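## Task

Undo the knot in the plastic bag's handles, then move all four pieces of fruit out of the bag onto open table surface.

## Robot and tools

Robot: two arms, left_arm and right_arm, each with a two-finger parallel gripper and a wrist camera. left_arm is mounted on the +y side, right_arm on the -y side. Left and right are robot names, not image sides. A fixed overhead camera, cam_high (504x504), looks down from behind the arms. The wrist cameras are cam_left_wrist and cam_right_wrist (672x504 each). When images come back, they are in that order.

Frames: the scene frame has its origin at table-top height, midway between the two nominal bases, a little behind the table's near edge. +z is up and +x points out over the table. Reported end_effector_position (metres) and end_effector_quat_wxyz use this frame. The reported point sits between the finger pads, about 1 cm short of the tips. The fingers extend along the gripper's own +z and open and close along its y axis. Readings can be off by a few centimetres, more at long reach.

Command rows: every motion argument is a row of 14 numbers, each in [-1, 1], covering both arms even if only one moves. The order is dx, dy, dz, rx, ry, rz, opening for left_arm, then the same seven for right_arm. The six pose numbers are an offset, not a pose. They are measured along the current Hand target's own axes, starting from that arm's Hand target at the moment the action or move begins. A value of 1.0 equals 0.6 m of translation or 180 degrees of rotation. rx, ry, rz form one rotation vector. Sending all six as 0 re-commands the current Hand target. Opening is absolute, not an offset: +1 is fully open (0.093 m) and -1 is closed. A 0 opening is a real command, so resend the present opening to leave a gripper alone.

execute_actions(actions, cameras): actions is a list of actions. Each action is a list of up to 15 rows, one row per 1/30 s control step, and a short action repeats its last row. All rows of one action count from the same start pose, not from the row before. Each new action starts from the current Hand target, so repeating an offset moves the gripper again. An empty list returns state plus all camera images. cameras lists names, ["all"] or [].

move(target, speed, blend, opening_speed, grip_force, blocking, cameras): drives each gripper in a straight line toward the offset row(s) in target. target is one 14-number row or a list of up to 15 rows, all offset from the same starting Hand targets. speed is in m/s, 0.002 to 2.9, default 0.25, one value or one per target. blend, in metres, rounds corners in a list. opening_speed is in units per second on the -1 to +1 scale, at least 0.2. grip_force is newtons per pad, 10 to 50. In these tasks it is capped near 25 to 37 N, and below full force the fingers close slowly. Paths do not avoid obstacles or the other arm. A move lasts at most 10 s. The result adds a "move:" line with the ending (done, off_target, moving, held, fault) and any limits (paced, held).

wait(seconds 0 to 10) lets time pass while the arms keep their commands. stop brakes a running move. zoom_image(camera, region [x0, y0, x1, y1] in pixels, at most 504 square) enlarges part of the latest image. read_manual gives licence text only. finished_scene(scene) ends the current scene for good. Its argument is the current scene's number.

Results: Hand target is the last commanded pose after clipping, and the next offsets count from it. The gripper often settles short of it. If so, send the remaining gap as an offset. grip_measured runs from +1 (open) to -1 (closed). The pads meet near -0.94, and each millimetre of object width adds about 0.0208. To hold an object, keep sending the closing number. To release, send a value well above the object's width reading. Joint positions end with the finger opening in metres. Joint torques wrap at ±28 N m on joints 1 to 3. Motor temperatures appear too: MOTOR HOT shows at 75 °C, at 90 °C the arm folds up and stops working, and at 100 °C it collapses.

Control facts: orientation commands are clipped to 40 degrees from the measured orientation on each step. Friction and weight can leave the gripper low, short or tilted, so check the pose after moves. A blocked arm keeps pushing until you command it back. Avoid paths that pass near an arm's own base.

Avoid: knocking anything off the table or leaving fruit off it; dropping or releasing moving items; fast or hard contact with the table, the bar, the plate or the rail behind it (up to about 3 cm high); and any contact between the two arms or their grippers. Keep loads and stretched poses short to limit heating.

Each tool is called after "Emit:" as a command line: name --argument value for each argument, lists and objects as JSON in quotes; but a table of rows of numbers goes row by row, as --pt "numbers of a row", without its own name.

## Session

Emit:
execute_actions --actions '[]'

Emit:
zoom_image --camera "cam_high" --region '[150, 150, 350, 350]'

Scene clock: 0.00 s.
left_arm: end_effector_position=(+0.3915, +0.3722, +0.0398) grip_measured=+1.000 end_effector_quat_wxyz=(+0.492, -0.066, +0.868, -0.003) | right_arm: end_effector_position=(+0.3641, -0.3100, +0.0522) grip_measured=+1.000 end_effector_quat_wxyz=(+0.546, +0.056, +0.833, -0.071)
Joint positions: left_arm=[0.031 1.511 0.418 0.585 0.016 -0.082 0.093] | right_arm=[0.023 1.559 0.32 0.824 0.196 0.015 0.093]
Joint velocities: within noise
Joint torques (N m): no reading
Motor temperatures (°C): left_arm=[25 39 39 30 25 26 29] | right_arm=[25 36 35 35 27 24 26]
Heat: left arm: 39 °C; right arm: 36 °C.
Hand target: left_arm +0.3977, +0.3744, +0.0527; +0.509, -0.067, +0.858, -0.001 | right_arm +0.3682, -0.3083, +0.0601; +0.556, +0.055, +0.827, -0.069
Tool commands: left_gripper/opening=+1.0 right_gripper/opening=+1.0
camera_calibration:
cam_left_wrist: T_world_to_cam=[[0.123832, -0.990176, 0.064936, 0.320214], [-0.831131, -0.139247, -0.538361, 0.432869], [0.542114, 0.0126958, -0.840209, -0.101376], [0, 0, 0, 1]] pos_world=[0.375075, 0.378631, 0.127069]
cam_right_wrist: T_world_to_cam=[[-0.156533, -0.985758, 0.0614703, -0.253951], [-0.743963, 0.076744, -0.663799, 0.366901], [0.649628, -0.149638, -0.74538, -0.156027], [0, 0, 0, 1]] pos_world=[0.334569, -0.301839, 0.14286]

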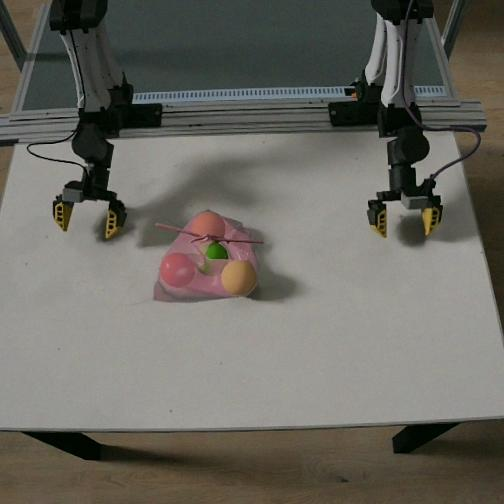

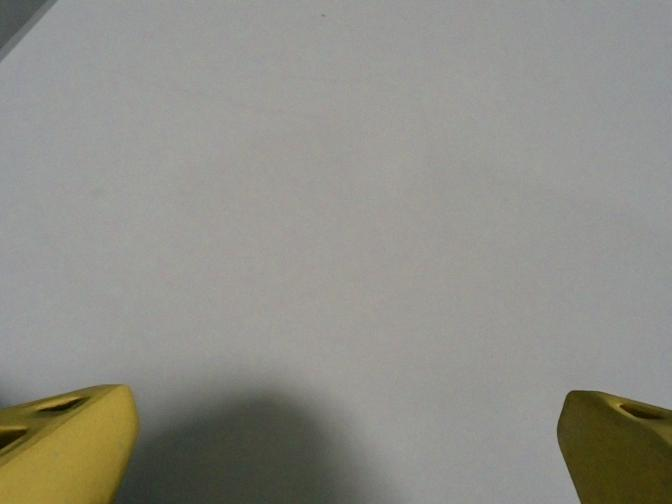

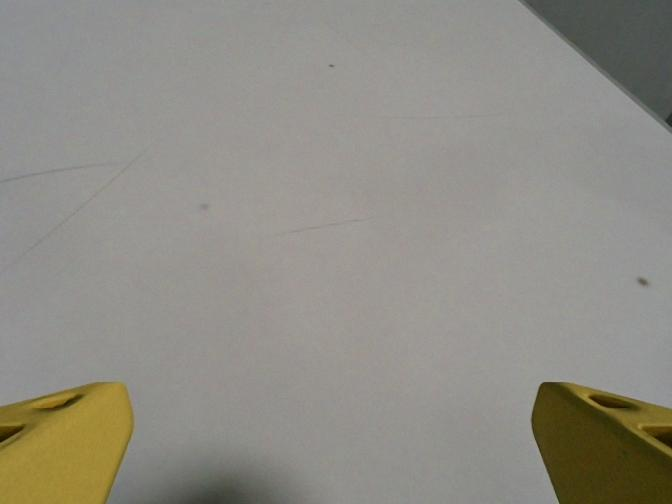

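Scaled by 2.520 from the camera's 504x504 image, which has a finer 720x720 frame.

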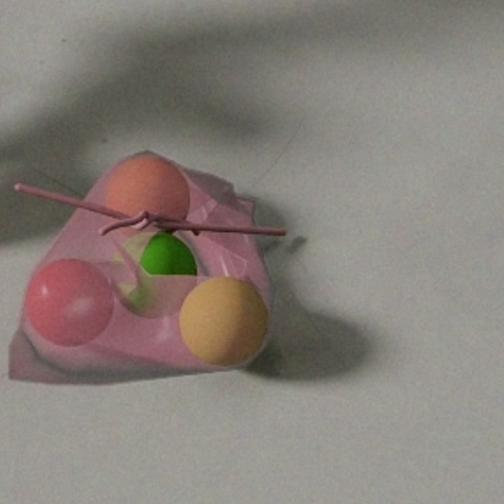

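Emit:
move --pt "-0.1 -0.02 -0.08 0 0 0 0 -0.2 -0.0115 -0.081 0 0 0 0" --pt "-0.2125 -0.269 -0.222 0.29 0.169 0.339 -0.4 -0.177 0.404 -0.199 -0.1295 0.256 -0.11 -0.4" --blend '[0.04,0]' --cameras '["all"]'

Emit:
zoom_image --camera "cam_right_wrist" --region '[150, 0, 550, 400]'

Scene clock: 6.43 s.
left_arm: end_effector_position=(+0.3649, +0.2221, +0.2306) grip_measured=-0.398 end_effector_quat_wxyz=(+0.192, +0.567, +0.791, -0.125) | right_arm: end_effector_position=(+0.3431, -0.0561, +0.1891) grip_measured=-0.397 end_effector_quat_wxyz=(+0.182, -0.170, +0.968, +0.021)
Joint positions: left_arm=[-0.207 1.763 1.963 -1.492 0.397 1.043 0.026] | right_arm=[0.63 1.855 1.872 -1.246 0.121 0.251 0.026]
Joint torques (N m): left_arm=[-1.02 -7.79 7.94 0.56 0.4 0.19] | right_arm=[0.31 -6.09 7.28 0.9 -0.21 0.22]
Heat: left arm: 41 °C; right arm: 36 °C.
Hand target: left_arm +0.3600, +0.2205, +0.2397; +0.194, +0.577, +0.783, -0.126 | right_arm +0.3400, -0.0504, +0.1903; +0.172, -0.171, +0.970, +0.030
Off the commanded pose: left_arm 0.010 m, 1 deg | right_arm 0.007 m, 2 deg.
move: done
camera_calibration:
cam_left_wrist: T_world_to_cam=[[-0.943201, -0.330921, -0.029365, 0.427216], [-0.330906, 0.943648, -0.00551911, -0.0532605], [0.0295366, 0.00451141, -0.999554, 0.300863], [0, 0, 0, 1]] pos_world=[0.37644, 0.190277, 0.31298]
cam_right_wrist: T_world_to_cam=[[0.350244, -0.936553, 0.0140309, -0.177467], [-0.934689, -0.348497, 0.0700515, 0.325477], [-0.0607173, -0.0376496, -0.997445, 0.295219], [0, 0, 0, 1]] pos_world=[0.384301, -0.0416643, 0.274155]

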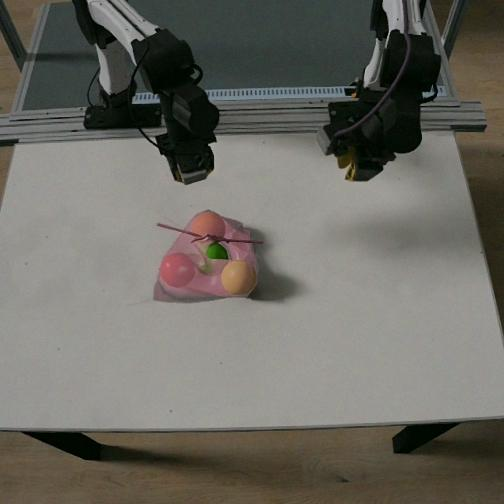

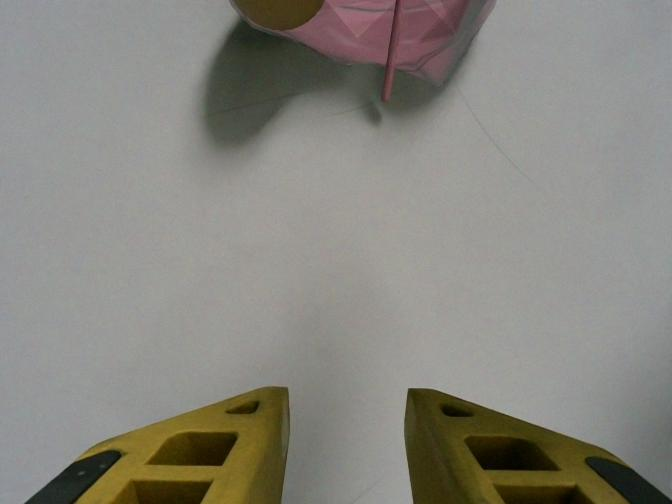

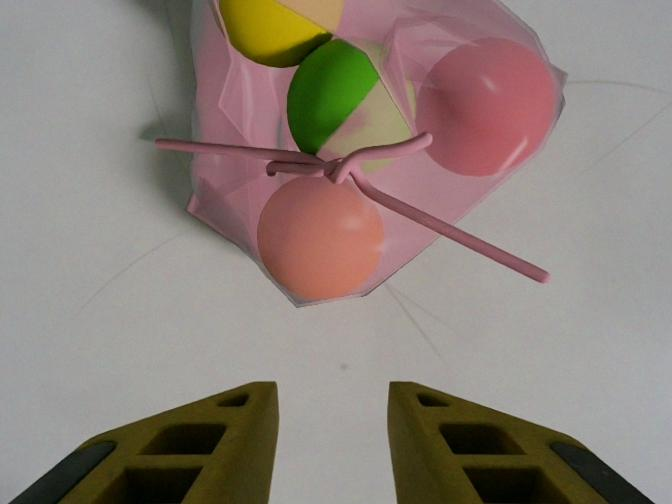

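Scaled by 1.260 from the camera's 672x504 image, which has a finer 960x720 frame.

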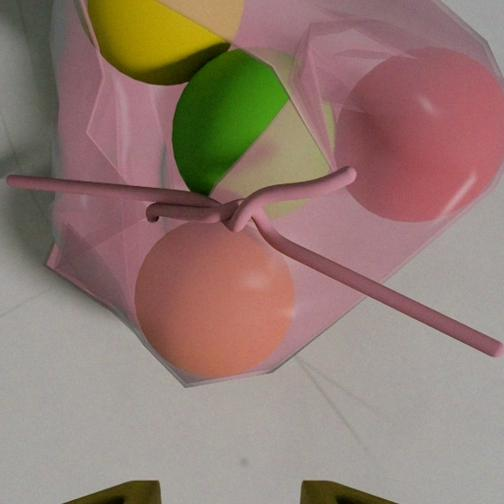

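Emit:
move --target '[0,0,0,0,0,0,-0.4,-0.098,-0.109,0.123,-0.181,0,-0.496,-0.4]' --speed 0.2 --cameras '["all"]'

Emit:
zoom_image --camera "cam_high" --region '[140, 180, 300, 320]'

Scene clock: 11.90 s.
left_arm: end_effector_position=(+0.3649, +0.2221, +0.2306) grip_measured=-0.398 end_effector_quat_wxyz=(+0.192, +0.567, +0.791, -0.125) | right_arm: end_effector_position=(+0.4388, -0.0879, +0.1419) grip_measured=-0.397 end_effector_quat_wxyz=(-0.172, +0.815, -0.547, -0.082)
Joint positions: left_arm=[-0.207 1.763 1.963 -1.492 0.397 1.043 0.026] | right_arm=[0.305 2.387 2.521 -1.54 -0.338 -1.634 0.026]
Joint torques (N m): left_arm=[-0.84 -7.82 8.01 0.57 0.41 0.17] | right_arm=[-0.24 -8.66 6.64 0.44 -0.49 0.03]
Heat: left arm: 41 °C; right arm: 36 °C.
Hand target: left_arm +0.3600, +0.2205, +0.2397; +0.194, +0.577, +0.783, -0.126 | right_arm +0.4380, -0.0844, +0.1413; -0.094, +0.831, -0.529, -0.146
Off the commanded pose: left_arm 0.010 m, 1 deg | right_arm 0.004 m, 12 deg.
joint sent to its limit (right arm) — joint 4 (wrist pitch), lower limit. The joint targets are off in position and orientation.
move: off_target (right_arm)
camera_calibration:
cam_left_wrist: T_world_to_cam=[[-0.943201, -0.330921, -0.029365, 0.427216], [-0.330906, 0.943648, -0.00551911, -0.0532605], [0.0295366, 0.00451141, -0.999554, 0.300863], [0, 0, 0, 1]] pos_world=[0.37644, 0.190277, 0.31298]
cam_right_wrist: T_world_to_cam=[[0.916694, 0.354939, 0.183547, -0.399248], [0.340848, -0.934301, 0.104424, -0.208827], [0.208553, -0.0331635, -0.977449, 0.132263], [0, 0, 0, 1]] pos_world=[0.409583, -0.0490125, 0.224368]

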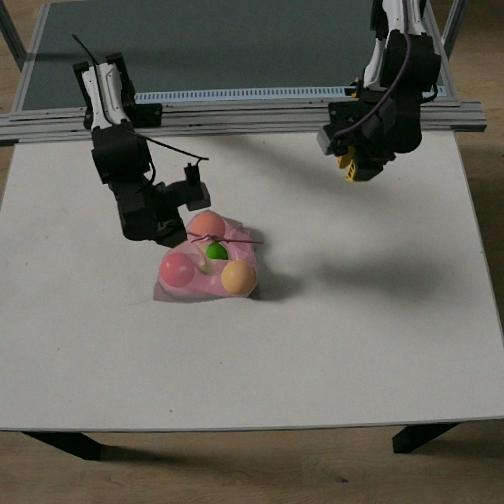

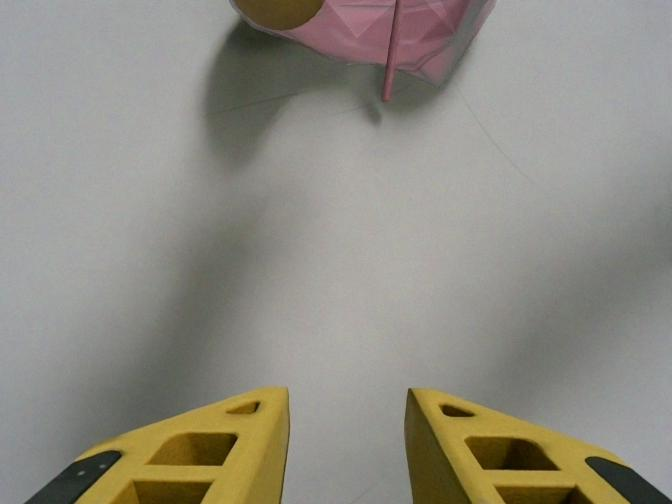

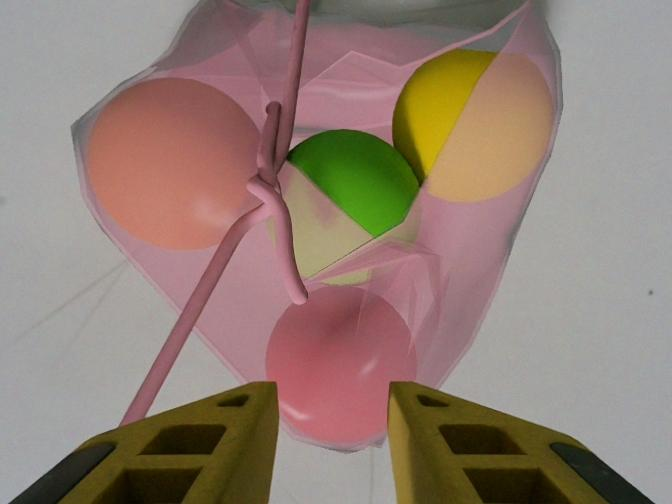

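Scaled by 3.150 from the camera's 504x504 image, which has a finer 720x720 frame.

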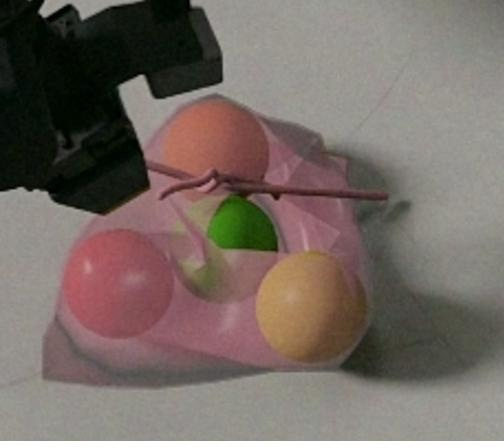

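Emit:
move --target '[0,0,0,0,0,0,-0.4,-0.014,0.0075,0.1,0,0,0,-0.4]' --speed 0.08 --cameras '["cam_right_wrist"]'

Emit:
move --target '[0,0,0,0,0,0,-0.4,0,0,0,0,0,0,-1]' --opening_speed 0.6 --cameras '["cam_right_wrist"]'

Scene clock: 14.97 s.
left_arm: end_effector_position=(+0.3649, +0.2221, +0.2306) grip_measured=-0.398 end_effector_quat_wxyz=(+0.192, +0.567, +0.791, -0.125) | right_arm: end_effector_position=(+0.4286, -0.0643, +0.0964) grip_measured=-0.397 end_effector_quat_wxyz=(-0.130, +0.827, -0.534, -0.117)
Joint positions: left_arm=[-0.207 1.763 1.963 -1.492 0.397 1.043 0.026] | right_arm=[0.357 2.481 2.514 -1.541 -0.338 -1.634 0.026]
Joint torques (N m): left_arm=[-0.96 -7.65 8.01 0.57 0.43 0.15] | right_arm=[0.55 -9.18 4.34 0.24 -0.43 0.12]
Heat: left arm: 41 °C; right arm: 37 °C.
Hand target: left_arm +0.3600, +0.2205, +0.2397; +0.194, +0.577, +0.783, -0.126 | right_arm +0.4220, -0.0605, +0.0878; -0.094, +0.831, -0.529, -0.146
Off the commanded pose: left_arm 0.010 m, 1 deg | right_arm 0.012 m, 5 deg.
joint sent to its limit (right arm) — joint 4 (wrist pitch), lower limit. The joint targets are off in position and orientation.
move: off_target (right_arm)
camera_calibration:
cam_right_wrist: T_world_to_cam=[[0.909482, 0.407432, 0.0827131, -0.373725], [0.399327, -0.911461, 0.0988733, -0.201626], [0.115674, -0.0568939, -0.991656, 0.130321], [0, 0, 0, 1]] pos_world=[0.405337, -0.0240924, 0.180081]
Images, in order (width x height): cam_right_wrist 672x504.

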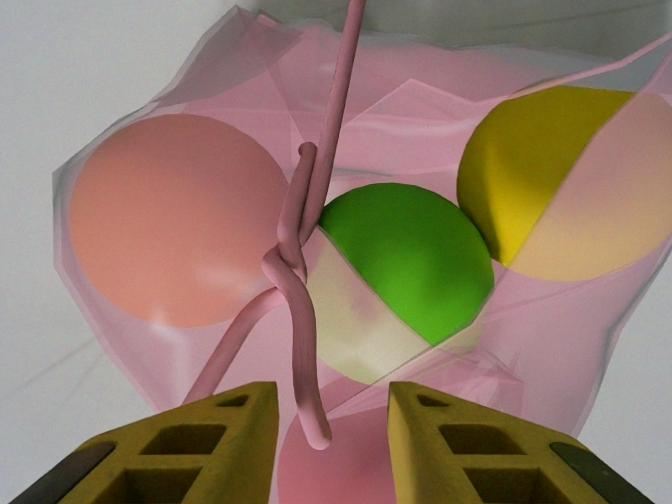

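Scene clock: 16.47 s.
left_arm: end_effector_position=(+0.3649, +0.2221, +0.2306) grip_measured=-0.398 end_effector_quat_wxyz=(+0.192, +0.567, +0.791, -0.125) | right_arm: end_effector_position=(+0.4286, -0.0643, +0.0964) grip_measured=-0.976 end_effector_quat_wxyz=(-0.130, +0.827, -0.534, -0.117)
Joint positions: left_arm=[-0.207 1.763 1.963 -1.492 0.397 1.043 0.026] | right_arm=[0.357 2.481 2.514 -1.541 -0.338 -1.634 0]
Joint torques (N m): left_arm=[-0.87 -7.83 8.02 0.59 0.42 0.16] | right_arm=[0.61 -9.26 4.36 0.22 -0.43 0.12]
Heat: left arm: 41 °C; right arm: 38 °C.
Hand target: left_arm +0.3600, +0.2205, +0.2397; +0.194, +0.577, +0.783, -0.126 | right_arm +0.4220, -0.0605, +0.0878; -0.094, +0.831, -0.529, -0.146
Off the commanded pose: left_arm 0.010 m, 1 deg | right_arm 0.012 m, 5 deg.
joint sent to its limit (right arm) — joint 4 (wrist pitch), lower limit. The joint targets are off in position and orientation.
move: off_target (right_arm)
camera_calibration:
cam_right_wrist: T_world_to_cam=[[0.909482, 0.407432, 0.0827131, -0.373725], [0.399327, -0.911461, 0.0988733, -0.201626], [0.115674, -0.0568939, -0.991656, 0.130321], [0, 0, 0, 1]] pos_world=[0.405337, -0.0240924, 0.180081]
Images, in order (width x height): cam_right_wrist 672x504.

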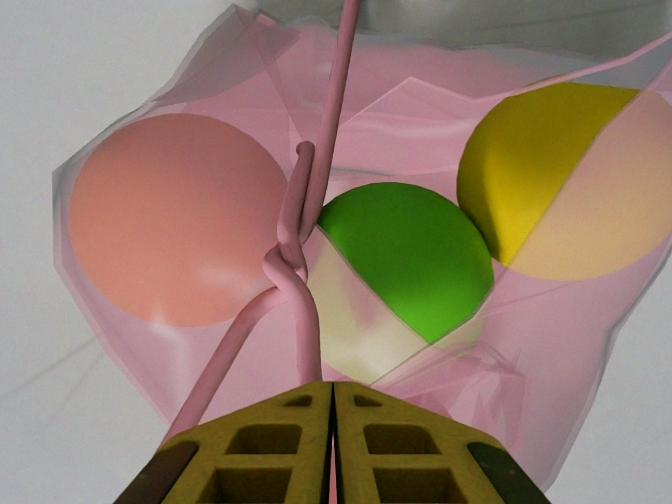

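Emit:
move --pt "0 0 0 0 0 0 -0.4 0 0 0 0 0 0 -0.4" --pt "0 0 0 0 0 0 -0.4 -0.006 0.0017 0.03 0 0 0 -0.4" --pt "0 0 0 0 0 0 -0.4 -0.006 0.0017 0.03 0 0 0 -1" --speed 0.06 --opening_speed 0.8 --cameras '["cam_right_wrist"]'

Scene clock: 21.17 s.
left_arm: end_effector_position=(+0.3649, +0.2221, +0.2306) grip_measured=-0.398 end_effector_quat_wxyz=(+0.192, +0.567, +0.791, -0.125) | right_arm: end_effector_position=(+0.4237, -0.0557, +0.0807) grip_measured=-0.894 end_effector_quat_wxyz=(-0.115, +0.831, -0.529, -0.128)
Joint positions: left_arm=[-0.207 1.763 1.963 -1.492 0.397 1.043 0.026] | right_arm=[0.377 2.514 2.514 -1.542 -0.338 -1.634 0.002]
Joint torques (N m): left_arm=[-0.95 -7.95 7.86 0.57 0.39 0.15] | right_arm=[0.68 -9.25 4.42 0.18 -0.33 0.25]
Heat: left arm: 42 °C; right arm: 39 °C.
Hand target: left_arm +0.3600, +0.2205, +0.2397; +0.194, +0.577, +0.783, -0.126 | right_arm +0.4170, -0.0523, +0.0721; -0.094, +0.831, -0.529, -0.146
Off the commanded pose: left_arm 0.010 m, 1 deg | right_arm 0.011 m, 3 deg.
joint sent to its limit (right arm) — joint 4 (wrist pitch), lower limit. The joint targets are off in position, not in orientation.
move: off_target (right_arm); target 3's new opening was sent with right_arm's hand 0.011 m and 3 deg from that target
camera_calibration:
cam_right_wrist: T_world_to_cam=[[0.903181, 0.426518, 0.0484431, -0.36499], [0.42077, -0.901995, 0.0967366, -0.198702], [0.0849554, -0.0669873, -0.99413, 0.128467], [0, 0, 0, 1]] pos_world=[0.402346, -0.0149477, 0.164616]
Images, in order (width x height): cam_right_wrist 672x504.

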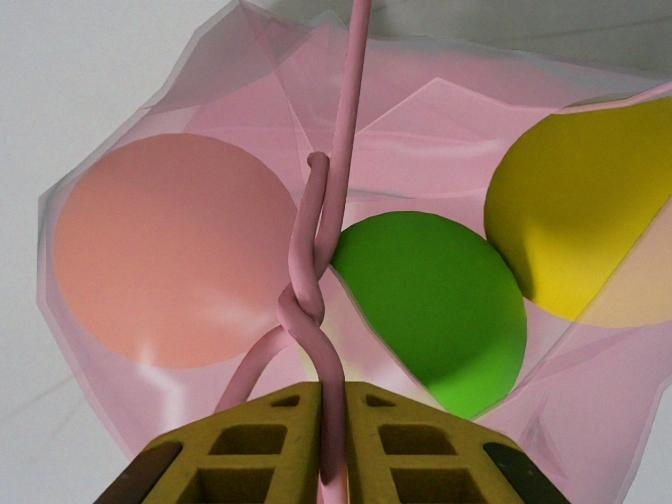

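Emit:
move --target '[0,0,0,0,0,0,-0.4,0.086,0.026,-0.1025,0,0,0,-1]' --speed 0.06 --cameras '["all"]'

Scene clock: 23.33 s.
left_arm: end_effector_position=(+0.3649, +0.2221, +0.2306) grip_measured=-0.398 end_effector_quat_wxyz=(+0.192, +0.567, +0.791, -0.125) | right_arm: end_effector_position=(+0.4376, -0.1220, +0.0860) grip_measured=-0.894 end_effector_quat_wxyz=(-0.120, +0.820, -0.546, -0.123)
Joint positions: left_arm=[-0.207 1.763 1.963 -1.492 0.397 1.043 0.026] | right_arm=[0.236 2.456 2.429 -1.543 -0.338 -1.739 0.002]
Joint torques (N m): left_arm=[-0.95 -7.91 8.06 0.55 0.36 0.16] | right_arm=[-0.06 -15.02 4.1 0.09 -0.38 0]
Heat: left arm: 42 °C; right arm: 40 °C.
Hand target: left_arm +0.3600, +0.2205, +0.2397; +0.194, +0.577, +0.783, -0.126 | right_arm +0.4322, -0.1219, +0.1122; -0.094, +0.831, -0.529, -0.146
Off the commanded pose: left_arm 0.010 m, 1 deg | right_arm 0.027 m, 5 deg.
joint sent to its limit (right arm) — joint 4 (wrist pitch), lower limit. The joint targets are off in position and orientation.
move: off_target (right_arm)
camera_calibration:
cam_left_wrist: T_world_to_cam=[[-0.943201, -0.330921, -0.029365, 0.427216], [-0.330906, 0.943648, -0.00551911, -0.0532605], [0.0295366, 0.00451141, -0.999554, 0.300863], [0, 0, 0, 1]] pos_world=[0.37644, 0.190277, 0.31298]
cam_right_wrist: T_world_to_cam=[[0.919977, 0.387962, 0.0559253, -0.362144], [0.381559, -0.919044, 0.098844, -0.249995], [0.0897455, -0.0695954, -0.99353, 0.125579], [0, 0, 0, 1]] pos_world=[0.417282, -0.080519, 0.16973]

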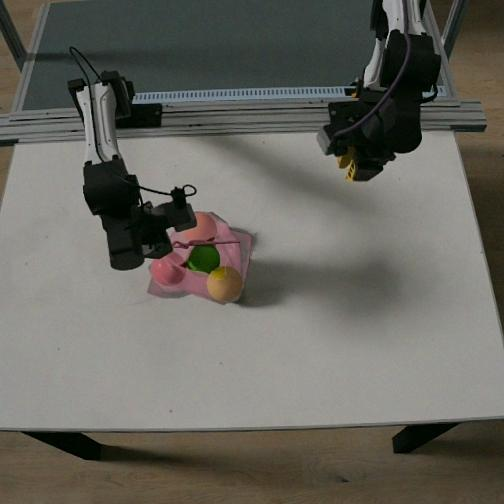

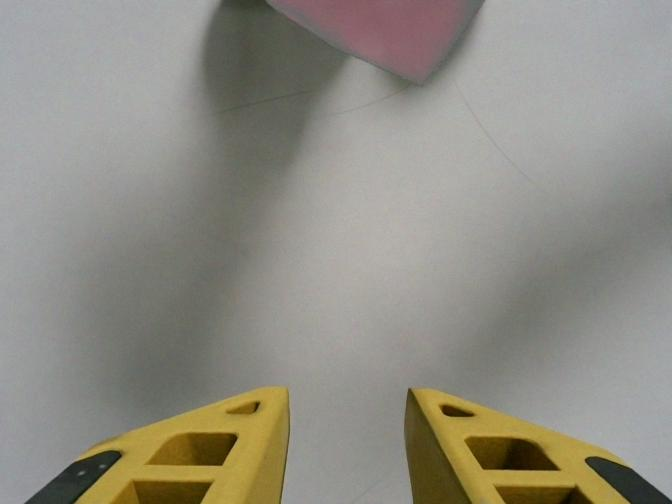

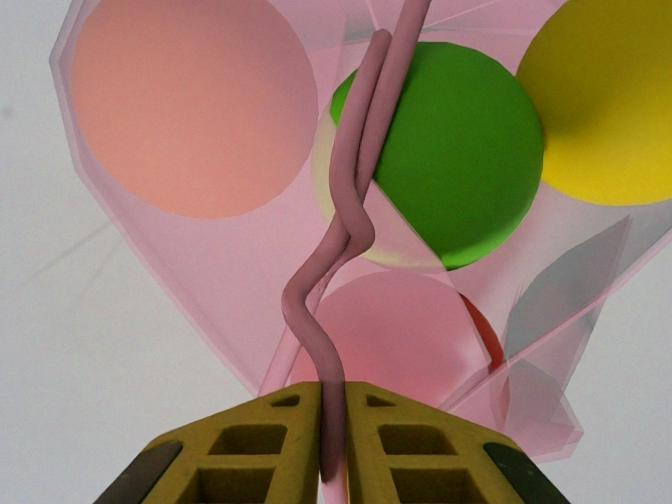

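Emit:
move --target '[0,0,0,0,0,0,-0.4,0.0565,0.042,-0.109,0,0,0,-1]' --speed 0.06 --cameras '["cam_high","cam_right_wrist"]'

Emit:
zoom_image --camera "cam_high" --region '[120, 180, 280, 320]'

Scene clock: 25.63 s.
left_arm: end_effector_position=(+0.3649, +0.2221, +0.2306) grip_measured=-0.398 end_effector_quat_wxyz=(+0.192, +0.567, +0.791, -0.125) | right_arm: end_effector_position=(+0.4400, -0.1804, +0.1389) grip_measured=-0.894 end_effector_quat_wxyz=(-0.161, +0.815, -0.552, -0.075)
Joint positions: left_arm=[-0.207 1.763 1.963 -1.492 0.397 1.043 0.026] | right_arm=[0.112 2.297 2.36 -1.543 -0.338 -1.831 0.002]
Joint torques (N m): left_arm=[-0.91 -7.8 7.97 0.57 0.4 0.16] | right_arm=[-0.34 -13.86 4.04 0.32 -0.44 0.03]
Motor temperatures (°C): left_arm=[25 40 42 30 25 25 29] | right_arm=[25 41 36 35 27 24 26]
Heat: left arm: 42 °C; right arm: 41 °C.
Hand target: left_arm +0.3600, +0.2205, +0.2397; +0.194, +0.577, +0.783, -0.126 | right_arm +0.4323, -0.1817, +0.1621; -0.094, +0.831, -0.529, -0.146
Off the commanded pose: left_arm 0.010 m, 1 deg | right_arm 0.024 m, 12 deg.
joint sent to its limit (right arm) — joint 4 (wrist pitch), lower limit. The joint targets are off in position and orientation.
move: off_target (right_arm)
camera_calibration:
cam_right_wrist: T_world_to_cam=[[0.920322, 0.351202, 0.172236, -0.367661], [0.33288, -0.934425, 0.126655, -0.295028], [0.205423, -0.059229, -0.976879, 0.122584], [0, 0, 0, 1]] pos_world=[0.411394, -0.139298, 0.220441]
Images, in order (width x height): cam_high 504x504, cam_right_wrist 672x504.

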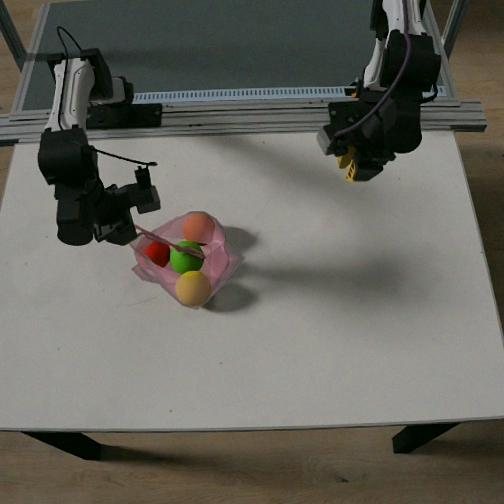

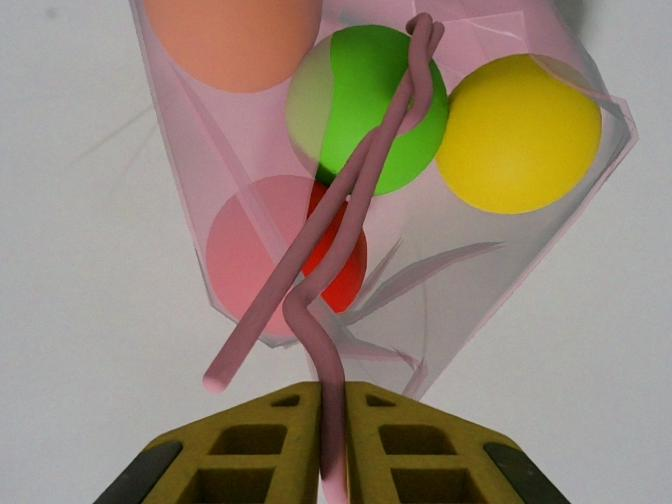

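Scaled by 3.150 from the camera's 504x504 image, which has a finer 720x720 frame.

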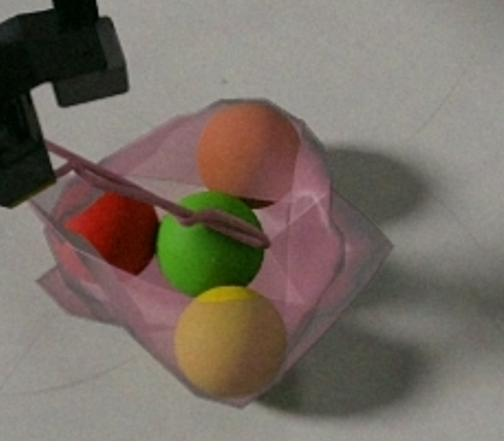

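Emit:
move --target '[0,0,0,0,0,0,-0.4,0.097,-0.01,-0.036,0,0,0,-1]' --speed 0.06 --cameras '["cam_high","cam_right_wrist"]'

Emit:
zoom_image --camera "cam_high" --region '[100, 180, 260, 320]'

Scene clock: 29.17 s.
left_arm: end_effector_position=(+0.3649, +0.2221, +0.2306) grip_measured=-0.398 end_effector_quat_wxyz=(+0.192, +0.567, +0.791, -0.125) | right_arm: end_effector_position=(+0.4621, -0.2323, +0.1637) grip_measured=-0.894 end_effector_quat_wxyz=(-0.194, +0.811, -0.551, -0.021)
Joint positions: left_arm=[-0.207 1.763 1.963 -1.492 0.397 1.043 0.026] | right_arm=[-0.002 2.297 2.454 -1.543 -0.338 -1.926 0.002]
Joint torques (N m): left_arm=[-0.92 -7.87 7.97 0.53 0.44 0.14] | right_arm=[-0.5 -7.99 6.63 0.53 -0.32 0.02]
Heat: left arm: 42 °C; right arm: 42 °C.
Hand target: left_arm +0.3600, +0.2205, +0.2397; +0.194, +0.577, +0.783, -0.126 | right_arm +0.4640, -0.2354, +0.1625; -0.094, +0.831, -0.529, -0.146
Off the commanded pose: left_arm 0.010 m, 1 deg | right_arm 0.004 m, 19 deg.
joint sent to its limit (right arm) — joint 4 (wrist pitch), lower limit. The joint targets are off in position and orientation.
move: off_target (right_arm)
camera_calibration:
cam_right_wrist: T_world_to_cam=[[0.90038, 0.329692, 0.283936, -0.388061], [0.290539, -0.941331, 0.171708, -0.343395], [0.323889, -0.0721081, -0.943343, 0.0759832], [0, 0, 0, 1]] pos_world=[0.424562, -0.189829, 0.240827]
Images, in order (width x height): cam_high 504x504, cam_right_wrist 672x504.

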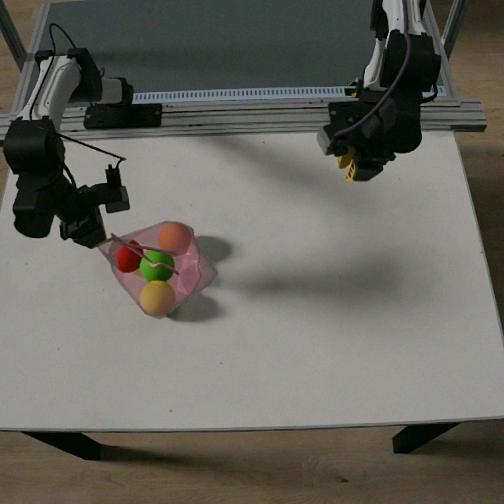

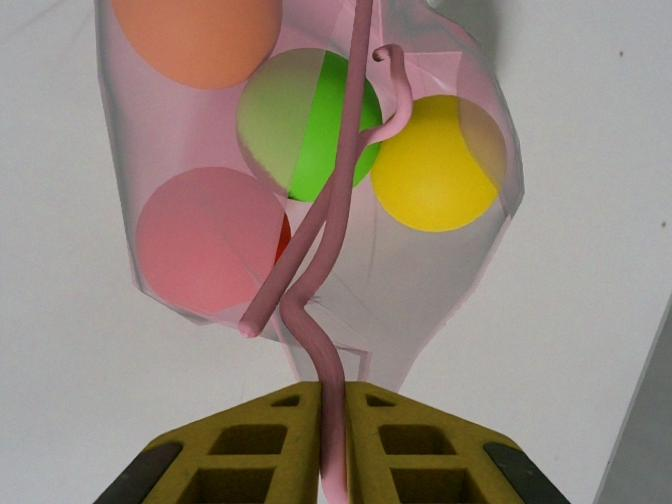

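Scaled by 3.150 from the camera's 504x504 image, which has a finer 720x720 frame.

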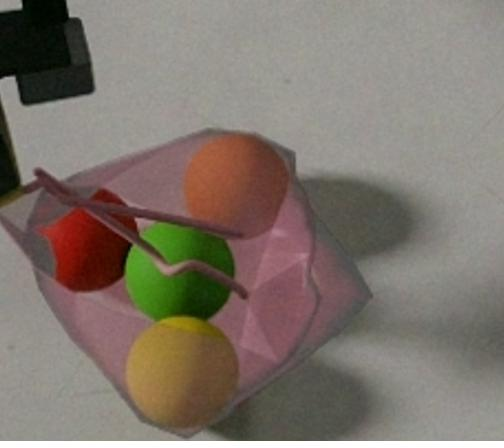

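Emit:
move --pt "0 0 0 0 0 0 -0.4 0.02 0 0.17 0 0 0 -1" --pt "0 0 0 0 0 0 -0.4 0.02 0 0.17 0 0 0 -0.3" --pt "0 0 0 0 0 0 -0.4 0 0 0 0 0 0 -0.3" --speed 0.1 --opening_speed 0.8 --cameras '["cam_high","cam_right_wrist"]'

Emit:
zoom_image --camera "cam_high" --region '[80, 180, 240, 340]'

Scene clock: 34.83 s.
left_arm: end_effector_position=(+0.3649, +0.2221, +0.2306) grip_measured=-0.398 end_effector_quat_wxyz=(+0.192, +0.567, +0.791, -0.125) | right_arm: end_effector_position=(+0.4659, -0.2350, +0.1329) grip_measured=-0.303 end_effector_quat_wxyz=(-0.176, +0.815, -0.550, -0.046)
Joint positions: left_arm=[-0.207 1.763 1.963 -1.492 0.397 1.043 0.026] | right_arm=[-0.008 2.366 2.455 -1.544 -0.338 -1.951 0.031]
Joint torques (N m): left_arm=[-0.91 -7.84 8.01 0.55 0.38 0.17] | right_arm=[-0.39 -13.75 6.5 0.36 -0.32 0.28]
Heat: left arm: 42 °C; right arm: 43 °C.
Hand target: left_arm +0.3600, +0.2205, +0.2397; +0.194, +0.577, +0.783, -0.126 | right_arm +0.4640, -0.2354, +0.1625; -0.094, +0.831, -0.529, -0.146
Off the commanded pose: left_arm 0.010 m, 1 deg | right_arm 0.030 m, 15 deg.
joint sent to its limit (right arm) — joint 4 (wrist pitch), lower limit. The joint targets are off in position and orientation.
move: off_target (right_arm); target 2's new opening was sent with right_arm's hand 0.011 m and 6 deg from that target
camera_calibration:
cam_right_wrist: T_world_to_cam=[[0.909926, 0.346206, 0.22842, -0.375123], [0.316807, -0.935575, 0.155991, -0.350541], [0.267709, -0.0695753, -0.960984, 0.0745769], [0, 0, 0, 1]] pos_world=[0.432423, -0.192899, 0.212034]
Images, in order (width x height): cam_high 504x504, cam_right_wrist 672x504.

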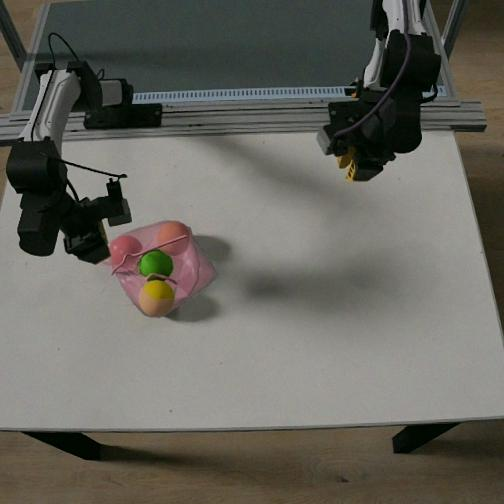

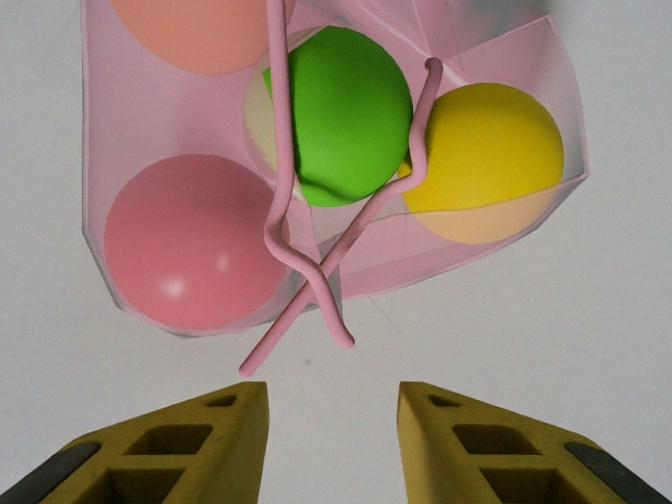

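Scaled by 3.150 from the camera's 504x504 image, which has a finer 720x720 frame.

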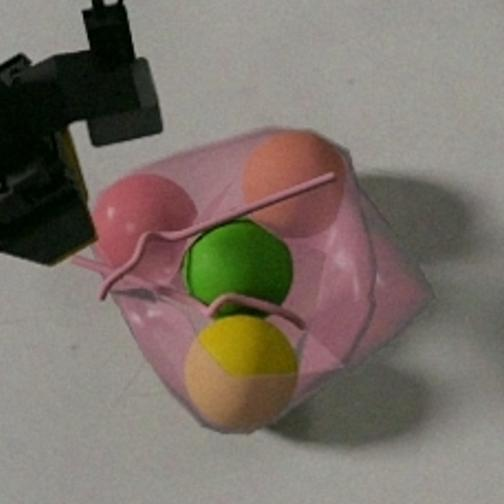

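Emit:
move --target '[0,0,0,0,0,0,-0.4,-0.046,-0.076,0.12,0,0,0,-0.4]' --speed 0.1 --cameras '["cam_right_wrist"]'

Scene clock: 38.17 s.
left_arm: end_effector_position=(+0.3649, +0.2221, +0.2306) grip_measured=-0.398 end_effector_quat_wxyz=(+0.192, +0.567, +0.791, -0.125) | right_arm: end_effector_position=(+0.4839, -0.1756, +0.1060) grip_measured=-0.397 end_effector_quat_wxyz=(-0.173, +0.820, -0.543, -0.061)
Joint positions: left_arm=[-0.207 1.763 1.963 -1.492 0.397 1.043 0.026] | right_arm=[0.112 2.516 2.616 -1.544 -0.338 -1.846 0.026]
Joint torques (N m): left_arm=[-0.92 -7.87 8.12 0.55 0.4 0.12] | right_arm=[0.51 -9.35 6.53 0.41 -0.35 0.26]
Heat: left arm: 43 °C; right arm: 43 °C.
Hand target: left_arm +0.3600, +0.2205, +0.2397; +0.194, +0.577, +0.783, -0.126 | right_arm +0.4840, -0.1703, +0.1043; -0.094, +0.831, -0.529, -0.146
Off the commanded pose: left_arm 0.010 m, 1 deg | right_arm 0.006 m, 14 deg.
joint sent to its limit (right arm) — joint 4 (wrist pitch), lower limit. The joint targets are off in position and orientation.
move: off_target (right_arm)
camera_calibration:
cam_right_wrist: T_world_to_cam=[[0.907581, 0.363511, 0.210134, -0.399723], [0.340591, -0.93005, 0.137861, -0.305162], [0.245549, -0.0535499, -0.967904, 0.0622394], [0, 0, 0, 1]] pos_world=[0.451433, -0.135179, 0.186307]
Images, in order (width x height): cam_right_wrist 672x504.

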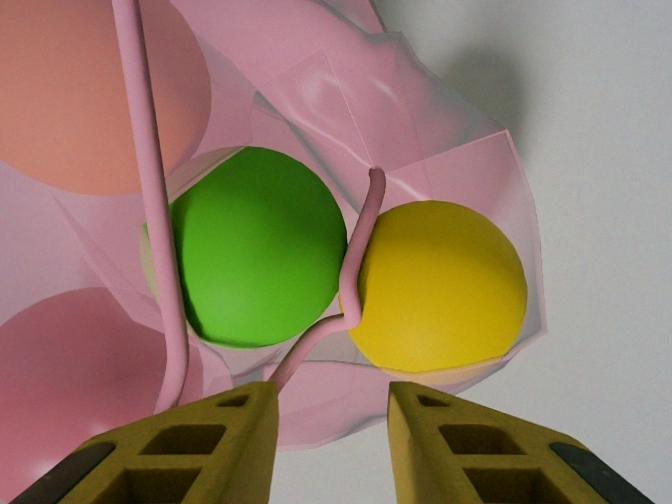

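Emit:
move --pt "0 0 0 0 0 0 -0.4 -0.0203 -0.0197 0.068 0 0 0 -0.4" --pt "0 0 0 0 0 0 -0.4 -0.0203 -0.0197 0.068 0 0 0 -1" --speed 0.06 --opening_speed 0.8 --cameras '["cam_right_wrist"]'

Scene clock: 42.03 s.
left_arm: end_effector_position=(+0.3649, +0.2221, +0.2306) grip_measured=-0.398 end_effector_quat_wxyz=(+0.192, +0.567, +0.791, -0.125) | right_arm: end_effector_position=(+0.4851, -0.1479, +0.0761) grip_measured=-0.976 end_effector_quat_wxyz=(-0.158, +0.823, -0.539, -0.082)
Joint positions: left_arm=[-0.207 1.763 1.963 -1.492 0.397 1.043 0.026] | right_arm=[0.166 2.608 2.672 -1.544 -0.338 -1.809 0]
Joint torques (N m): left_arm=[-0.75 -7.71 7.98 0.53 0.4 0.15] | right_arm=[0.73 -9.01 6.43 0.34 -0.33 0.28]
Heat: left arm: 43 °C; right arm: 43 °C.
Hand target: left_arm +0.3600, +0.2205, +0.2397; +0.194, +0.577, +0.783, -0.126 | right_arm +0.4840, -0.1423, +0.0701; -0.094, +0.831, -0.529, -0.146
Off the commanded pose: left_arm 0.010 m, 1 deg | right_arm 0.008 m, 11 deg.
joint sent to its limit (right arm) — joint 4 (wrist pitch), lower limit. The joint targets are off in position and orientation.
move: off_target (right_arm); target 2's new opening was sent with right_arm's hand 0.008 m and 11 deg from that target
camera_calibration:
cam_right_wrist: T_world_to_cam=[[0.909574, 0.381567, 0.164563, -0.399527], [0.364876, -0.922881, 0.12311, -0.285216], [0.198847, -0.0519323, -0.978654, 0.0583126], [0, 0, 0, 1]] pos_world=[0.455873, -0.107746, 0.157928]
Images, in order (width x height): cam_right_wrist 672x504.

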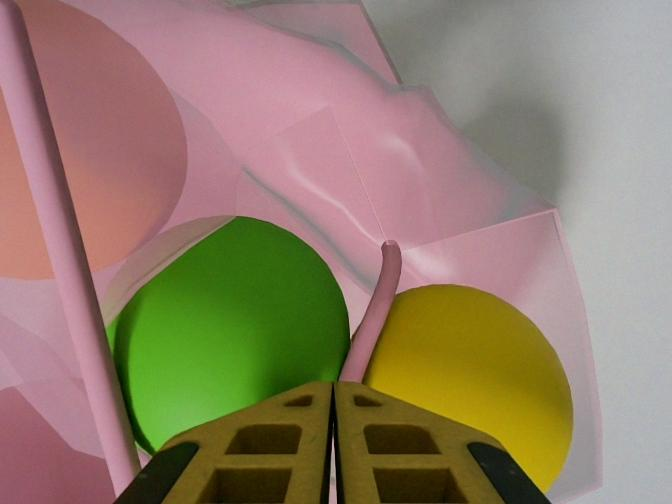

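Emit:
move --pt "0 0 -0.03 0 0 0 -0.4 0 0 0 0 0 0 -1" --pt "0 0 -0.03 0 0 0 -0.4 -0.026 -0.0235 -0.015 0 0 0 -0.5" --pt "0 0 0.04 0 0 0 -0.4 -0.026 -0.0235 0.0415 0 0 0 -0.5" --pt "0 0 0.04 0 0 0 -0.4 -0.026 -0.0235 0.0415 0 0 0 -1" --speed 0.08 --opening_speed 1 --cameras '["cam_right_wrist"]'

Scene clock: 49.90 s.
left_arm: end_effector_position=(+0.3613, +0.2142, +0.2045) grip_measured=-0.398 end_effector_quat_wxyz=(+0.166, +0.578, +0.787, -0.139) | right_arm: end_effector_position=(+0.4909, -0.1194, +0.0596) grip_measured=-0.976 end_effector_quat_wxyz=(-0.161, +0.824, -0.537, -0.085)
Joint positions: left_arm=[-0.23 1.777 1.882 -1.454 0.397 1.053 0.026] | right_arm=[0.216 2.695 2.771 -1.54 -0.342 -1.76 0]
Joint torques (N m): left_arm=[-0.99 -11.26 5.41 1.14 0.34 -0.33] | right_arm=[0.39 -9.78 5.64 0.32 -0.31 0.27]
Heat: left arm: 43 °C; right arm: 44 °C.
Hand target: left_arm +0.3638, +0.2104, +0.2183; +0.194, +0.577, +0.783, -0.126 | right_arm +0.4870, -0.1153, +0.0520; -0.094, +0.831, -0.529, -0.146
Off the commanded pose: left_arm 0.014 m, 4 deg | right_arm 0.009 m, 10 deg.
joint sent to its limit (right arm) — joint 4 (wrist pitch), lower limit. The joint targets are off in position and orientation.
move: off_target (left_arm, right_arm); target 2's new opening was sent with right_arm's hand 0.007 m and 13 deg from that target; target 4's new opening was sent with right_arm's hand 0.009 m and 10 deg from that target
camera_calibration:
cam_right_wrist: T_world_to_cam=[[0.907983, 0.384644, 0.166178, -0.411822], [0.36972, -0.922097, 0.114211, -0.260744], [0.197163, -0.0422625, -0.979459, 0.0444303], [0, 0, 0, 1]] pos_world=[0.46157, -0.0801481, 0.141733]
Images, in order (width x height): cam_right_wrist 672x504.

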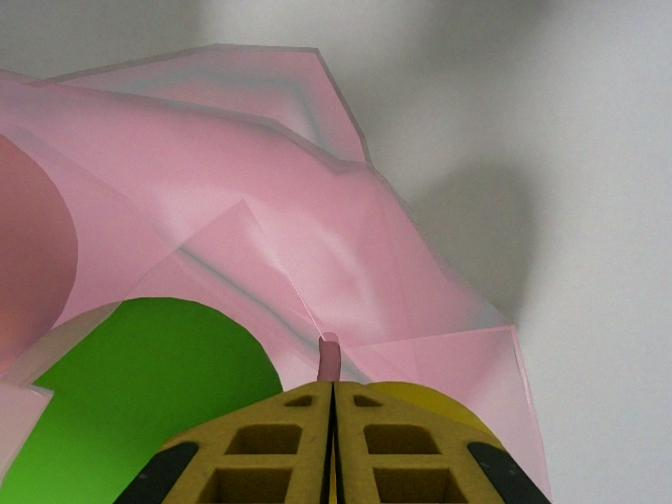

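Emit:
move --pt "0 0 0 0 0 0 -0.4 0 0 -0.012 0 0 0 -0.5" --pt "0 0 0 0 0 0 -0.4 -0.008 0 0.03 0 0 0 -0.5" --pt "0 0 0 0 0 0 -0.4 -0.008 0 0.03 0 0 0 -1" --speed 0.06 --opening_speed 1 --cameras '["cam_right_wrist"]'

Scene clock: 54.93 s.
left_arm: end_effector_position=(+0.3613, +0.2142, +0.2045) grip_measured=-0.398 end_effector_quat_wxyz=(+0.166, +0.578, +0.787, -0.139) | right_arm: end_effector_position=(+0.4846, -0.1052, +0.0458) grip_measured=-0.976 end_effector_quat_wxyz=(-0.149, +0.829, -0.531, -0.098)
Joint positions: left_arm=[-0.23 1.777 1.882 -1.454 0.397 1.053 0.026] | right_arm=[0.245 2.723 2.771 -1.541 -0.342 -1.751 0]
Joint torques (N m): left_arm=[-1.2 -11.26 5.34 1.11 0.34 -0.31] | right_arm=[0.36 -9.29 5.91 0.24 -0.29 0.25]
Heat: left arm: 43 °C; right arm: 44 °C.
Hand target: left_arm +0.3638, +0.2104, +0.2183; +0.194, +0.577, +0.783, -0.126 | right_arm +0.4824, -0.1057, +0.0368; -0.093, +0.831, -0.529, -0.146
Off the commanded pose: left_arm 0.015 m, 4 deg | right_arm 0.009 m, 8 deg.
joint sent to its limit (right arm) — joint 4 (wrist pitch), lower limit. The joint targets are off in position and orientation.
move: off_target (left_arm, right_arm); target 3's new opening was sent with right_arm's hand 0.009 m and 8 deg from that target
camera_calibration:
cam_right_wrist: T_world_to_cam=[[0.904255, 0.404766, 0.135967, -0.403994], [0.392544, -0.913334, 0.108309, -0.253599], [0.168022, -0.0445657, -0.984775, 0.0468964], [0, 0, 0, 1]] pos_world=[0.456983, -0.0660078, 0.128579]
Images, in order (width x height): cam_right_wrist 672x504.

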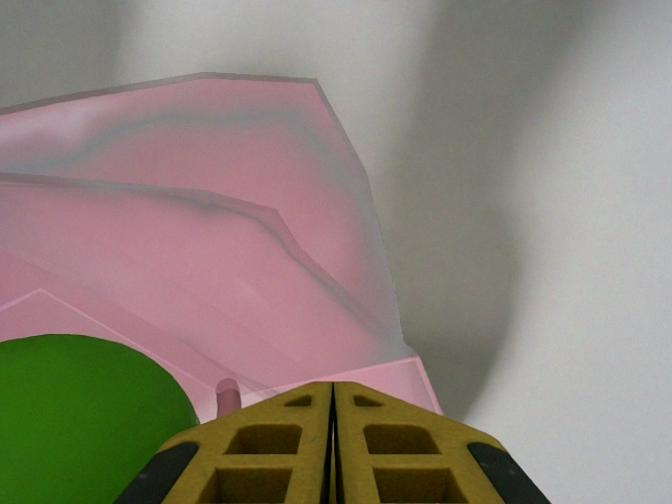

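Emit:
move --target '[0,0,0,0,0,0,-0.4,0.03,0,-0.11,0,0,0,-0.5]' --speed 0.1 --cameras '["cam_high","cam_right_wrist"]'

Emit:
zoom_image --camera "cam_high" --region '[80, 180, 240, 340]'

Scene clock: 56.40 s.
left_arm: end_effector_position=(+0.3613, +0.2142, +0.2045) grip_measured=-0.398 end_effector_quat_wxyz=(+0.166, +0.578, +0.787, -0.139) | right_arm: end_effector_position=(+0.4977, -0.1442, +0.0547) grip_measured=-0.503 end_effector_quat_wxyz=(-0.159, +0.810, -0.558, -0.085)
Joint positions: left_arm=[-0.23 1.777 1.882 -1.454 0.397 1.053 0.026] | right_arm=[0.167 2.705 2.771 -1.542 -0.342 -1.759 0.021]
Joint torques (N m): left_arm=[-1.07 -11.18 5.37 1.12 0.37 -0.32] | right_arm=[0.14 -16.24 6.74 0.31 -0.35 0.03]
Heat: left arm: 44 °C; right arm: 45 °C.
Hand target: left_arm +0.3638, +0.2104, +0.2183; +0.194, +0.577, +0.783, -0.126 | right_arm +0.4991, -0.1415, +0.0926; -0.093, +0.831, -0.529, -0.146
Off the commanded pose: left_arm 0.015 m, 4 deg | right_arm 0.038 m, 11 deg.
joint sent to its limit (right arm) — joint 4 (wrist pitch), lower limit. The joint targets are off in position and orientation.
move: off_target (left_arm, right_arm)
camera_calibration:
cam_right_wrist: T_world_to_cam=[[0.92802, 0.338588, 0.155359, -0.423701], [0.324012, -0.939413, 0.111893, -0.26523], [0.183832, -0.0535007, -0.981501, 0.0424971], [0, 0, 0, 1]] pos_world=[0.471329, -0.103427, 0.137214]
Images, in order (width x height): cam_high 504x504, cam_right_wrist 672x504.

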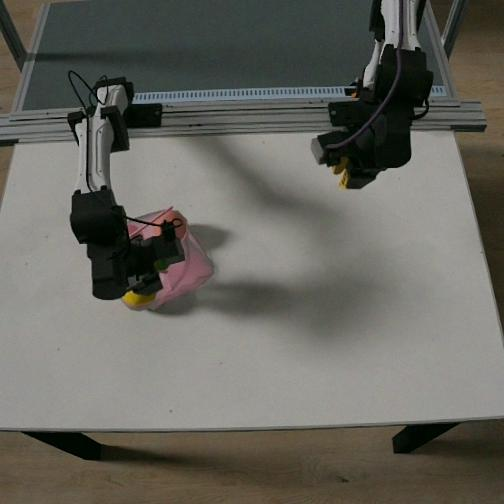

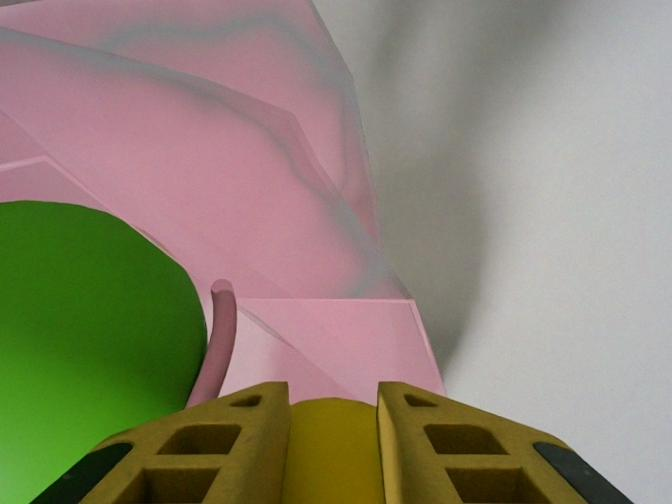

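Scaled by 3.150 from the camera's 504x504 image, which has a finer 720x720 frame.

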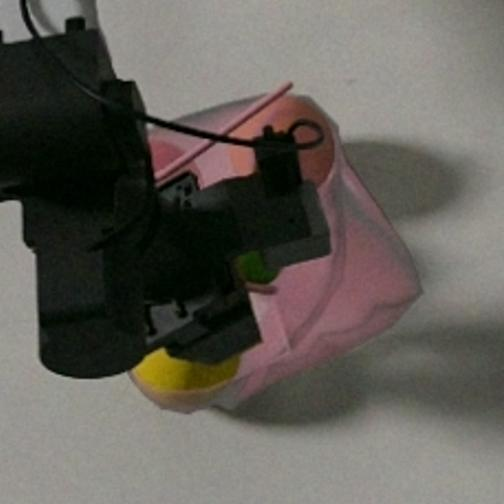

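Emit:
move --target '[0,0,0,0,0,0,-0.4,-0.0,0.04,-0.05,0,0,0,-0.3]' --speed 0.08 --cameras '["cam_right_wrist"]'

Scene clock: 58.83 s.
left_arm: end_effector_position=(+0.3613, +0.2142, +0.2045) grip_measured=-0.398 end_effector_quat_wxyz=(+0.166, +0.578, +0.787, -0.139) | right_arm: end_effector_position=(+0.4874, -0.1604, +0.0914) grip_measured=-0.303 end_effector_quat_wxyz=(-0.169, +0.812, -0.554, -0.073)
Joint positions: left_arm=[-0.23 1.777 1.882 -1.454 0.397 1.053 0.026] | right_arm=[0.14 2.57 2.658 -1.542 -0.342 -1.791 0.031]
Joint torques (N m): left_arm=[-1.13 -11.15 5.46 1.09 0.36 -0.32] | right_arm=[-0.43 -15.68 4.29 0.36 -0.39 -0.03]
Motor temperatures (°C): left_arm=[25 44 43 31 25 25 29] | right_arm=[25 46 37 34 26 24 26]
Heat: left arm: 44 °C; right arm: 46 °C.
Hand target: left_arm +0.3638, +0.2104, +0.2183; +0.194, +0.577, +0.783, -0.126 | right_arm +0.4817, -0.1609, +0.1208; -0.093, +0.831, -0.529, -0.146
Off the commanded pose: left_arm 0.015 m, 4 deg | right_arm 0.030 m, 13 deg.
joint sent to its limit (right arm) — joint 4 (wrist pitch), lower limit. The joint targets are off in position and orientation.
move: off_target (left_arm, right_arm)
camera_calibration:
cam_right_wrist: T_world_to_cam=[[0.921464, 0.340984, 0.186099, -0.413589], [0.322884, -0.938656, 0.121122, -0.281284], [0.215984, -0.0515211, -0.975037, 0.0636179], [0, 0, 0, 1]] pos_world=[0.458189, -0.119724, 0.173068]
Images, in order (width x height): cam_right_wrist 672x504.

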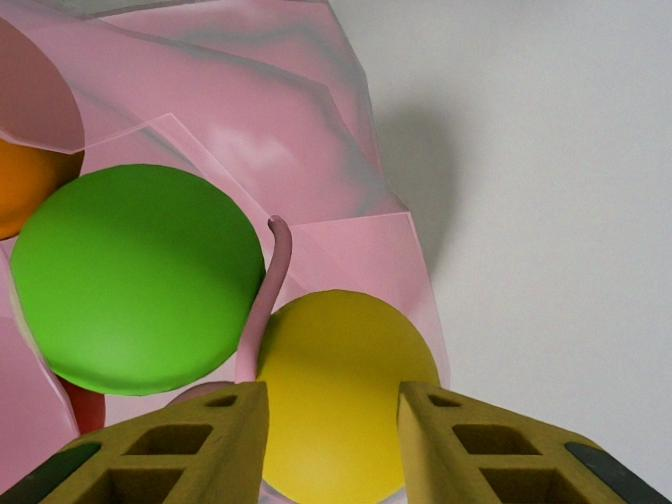

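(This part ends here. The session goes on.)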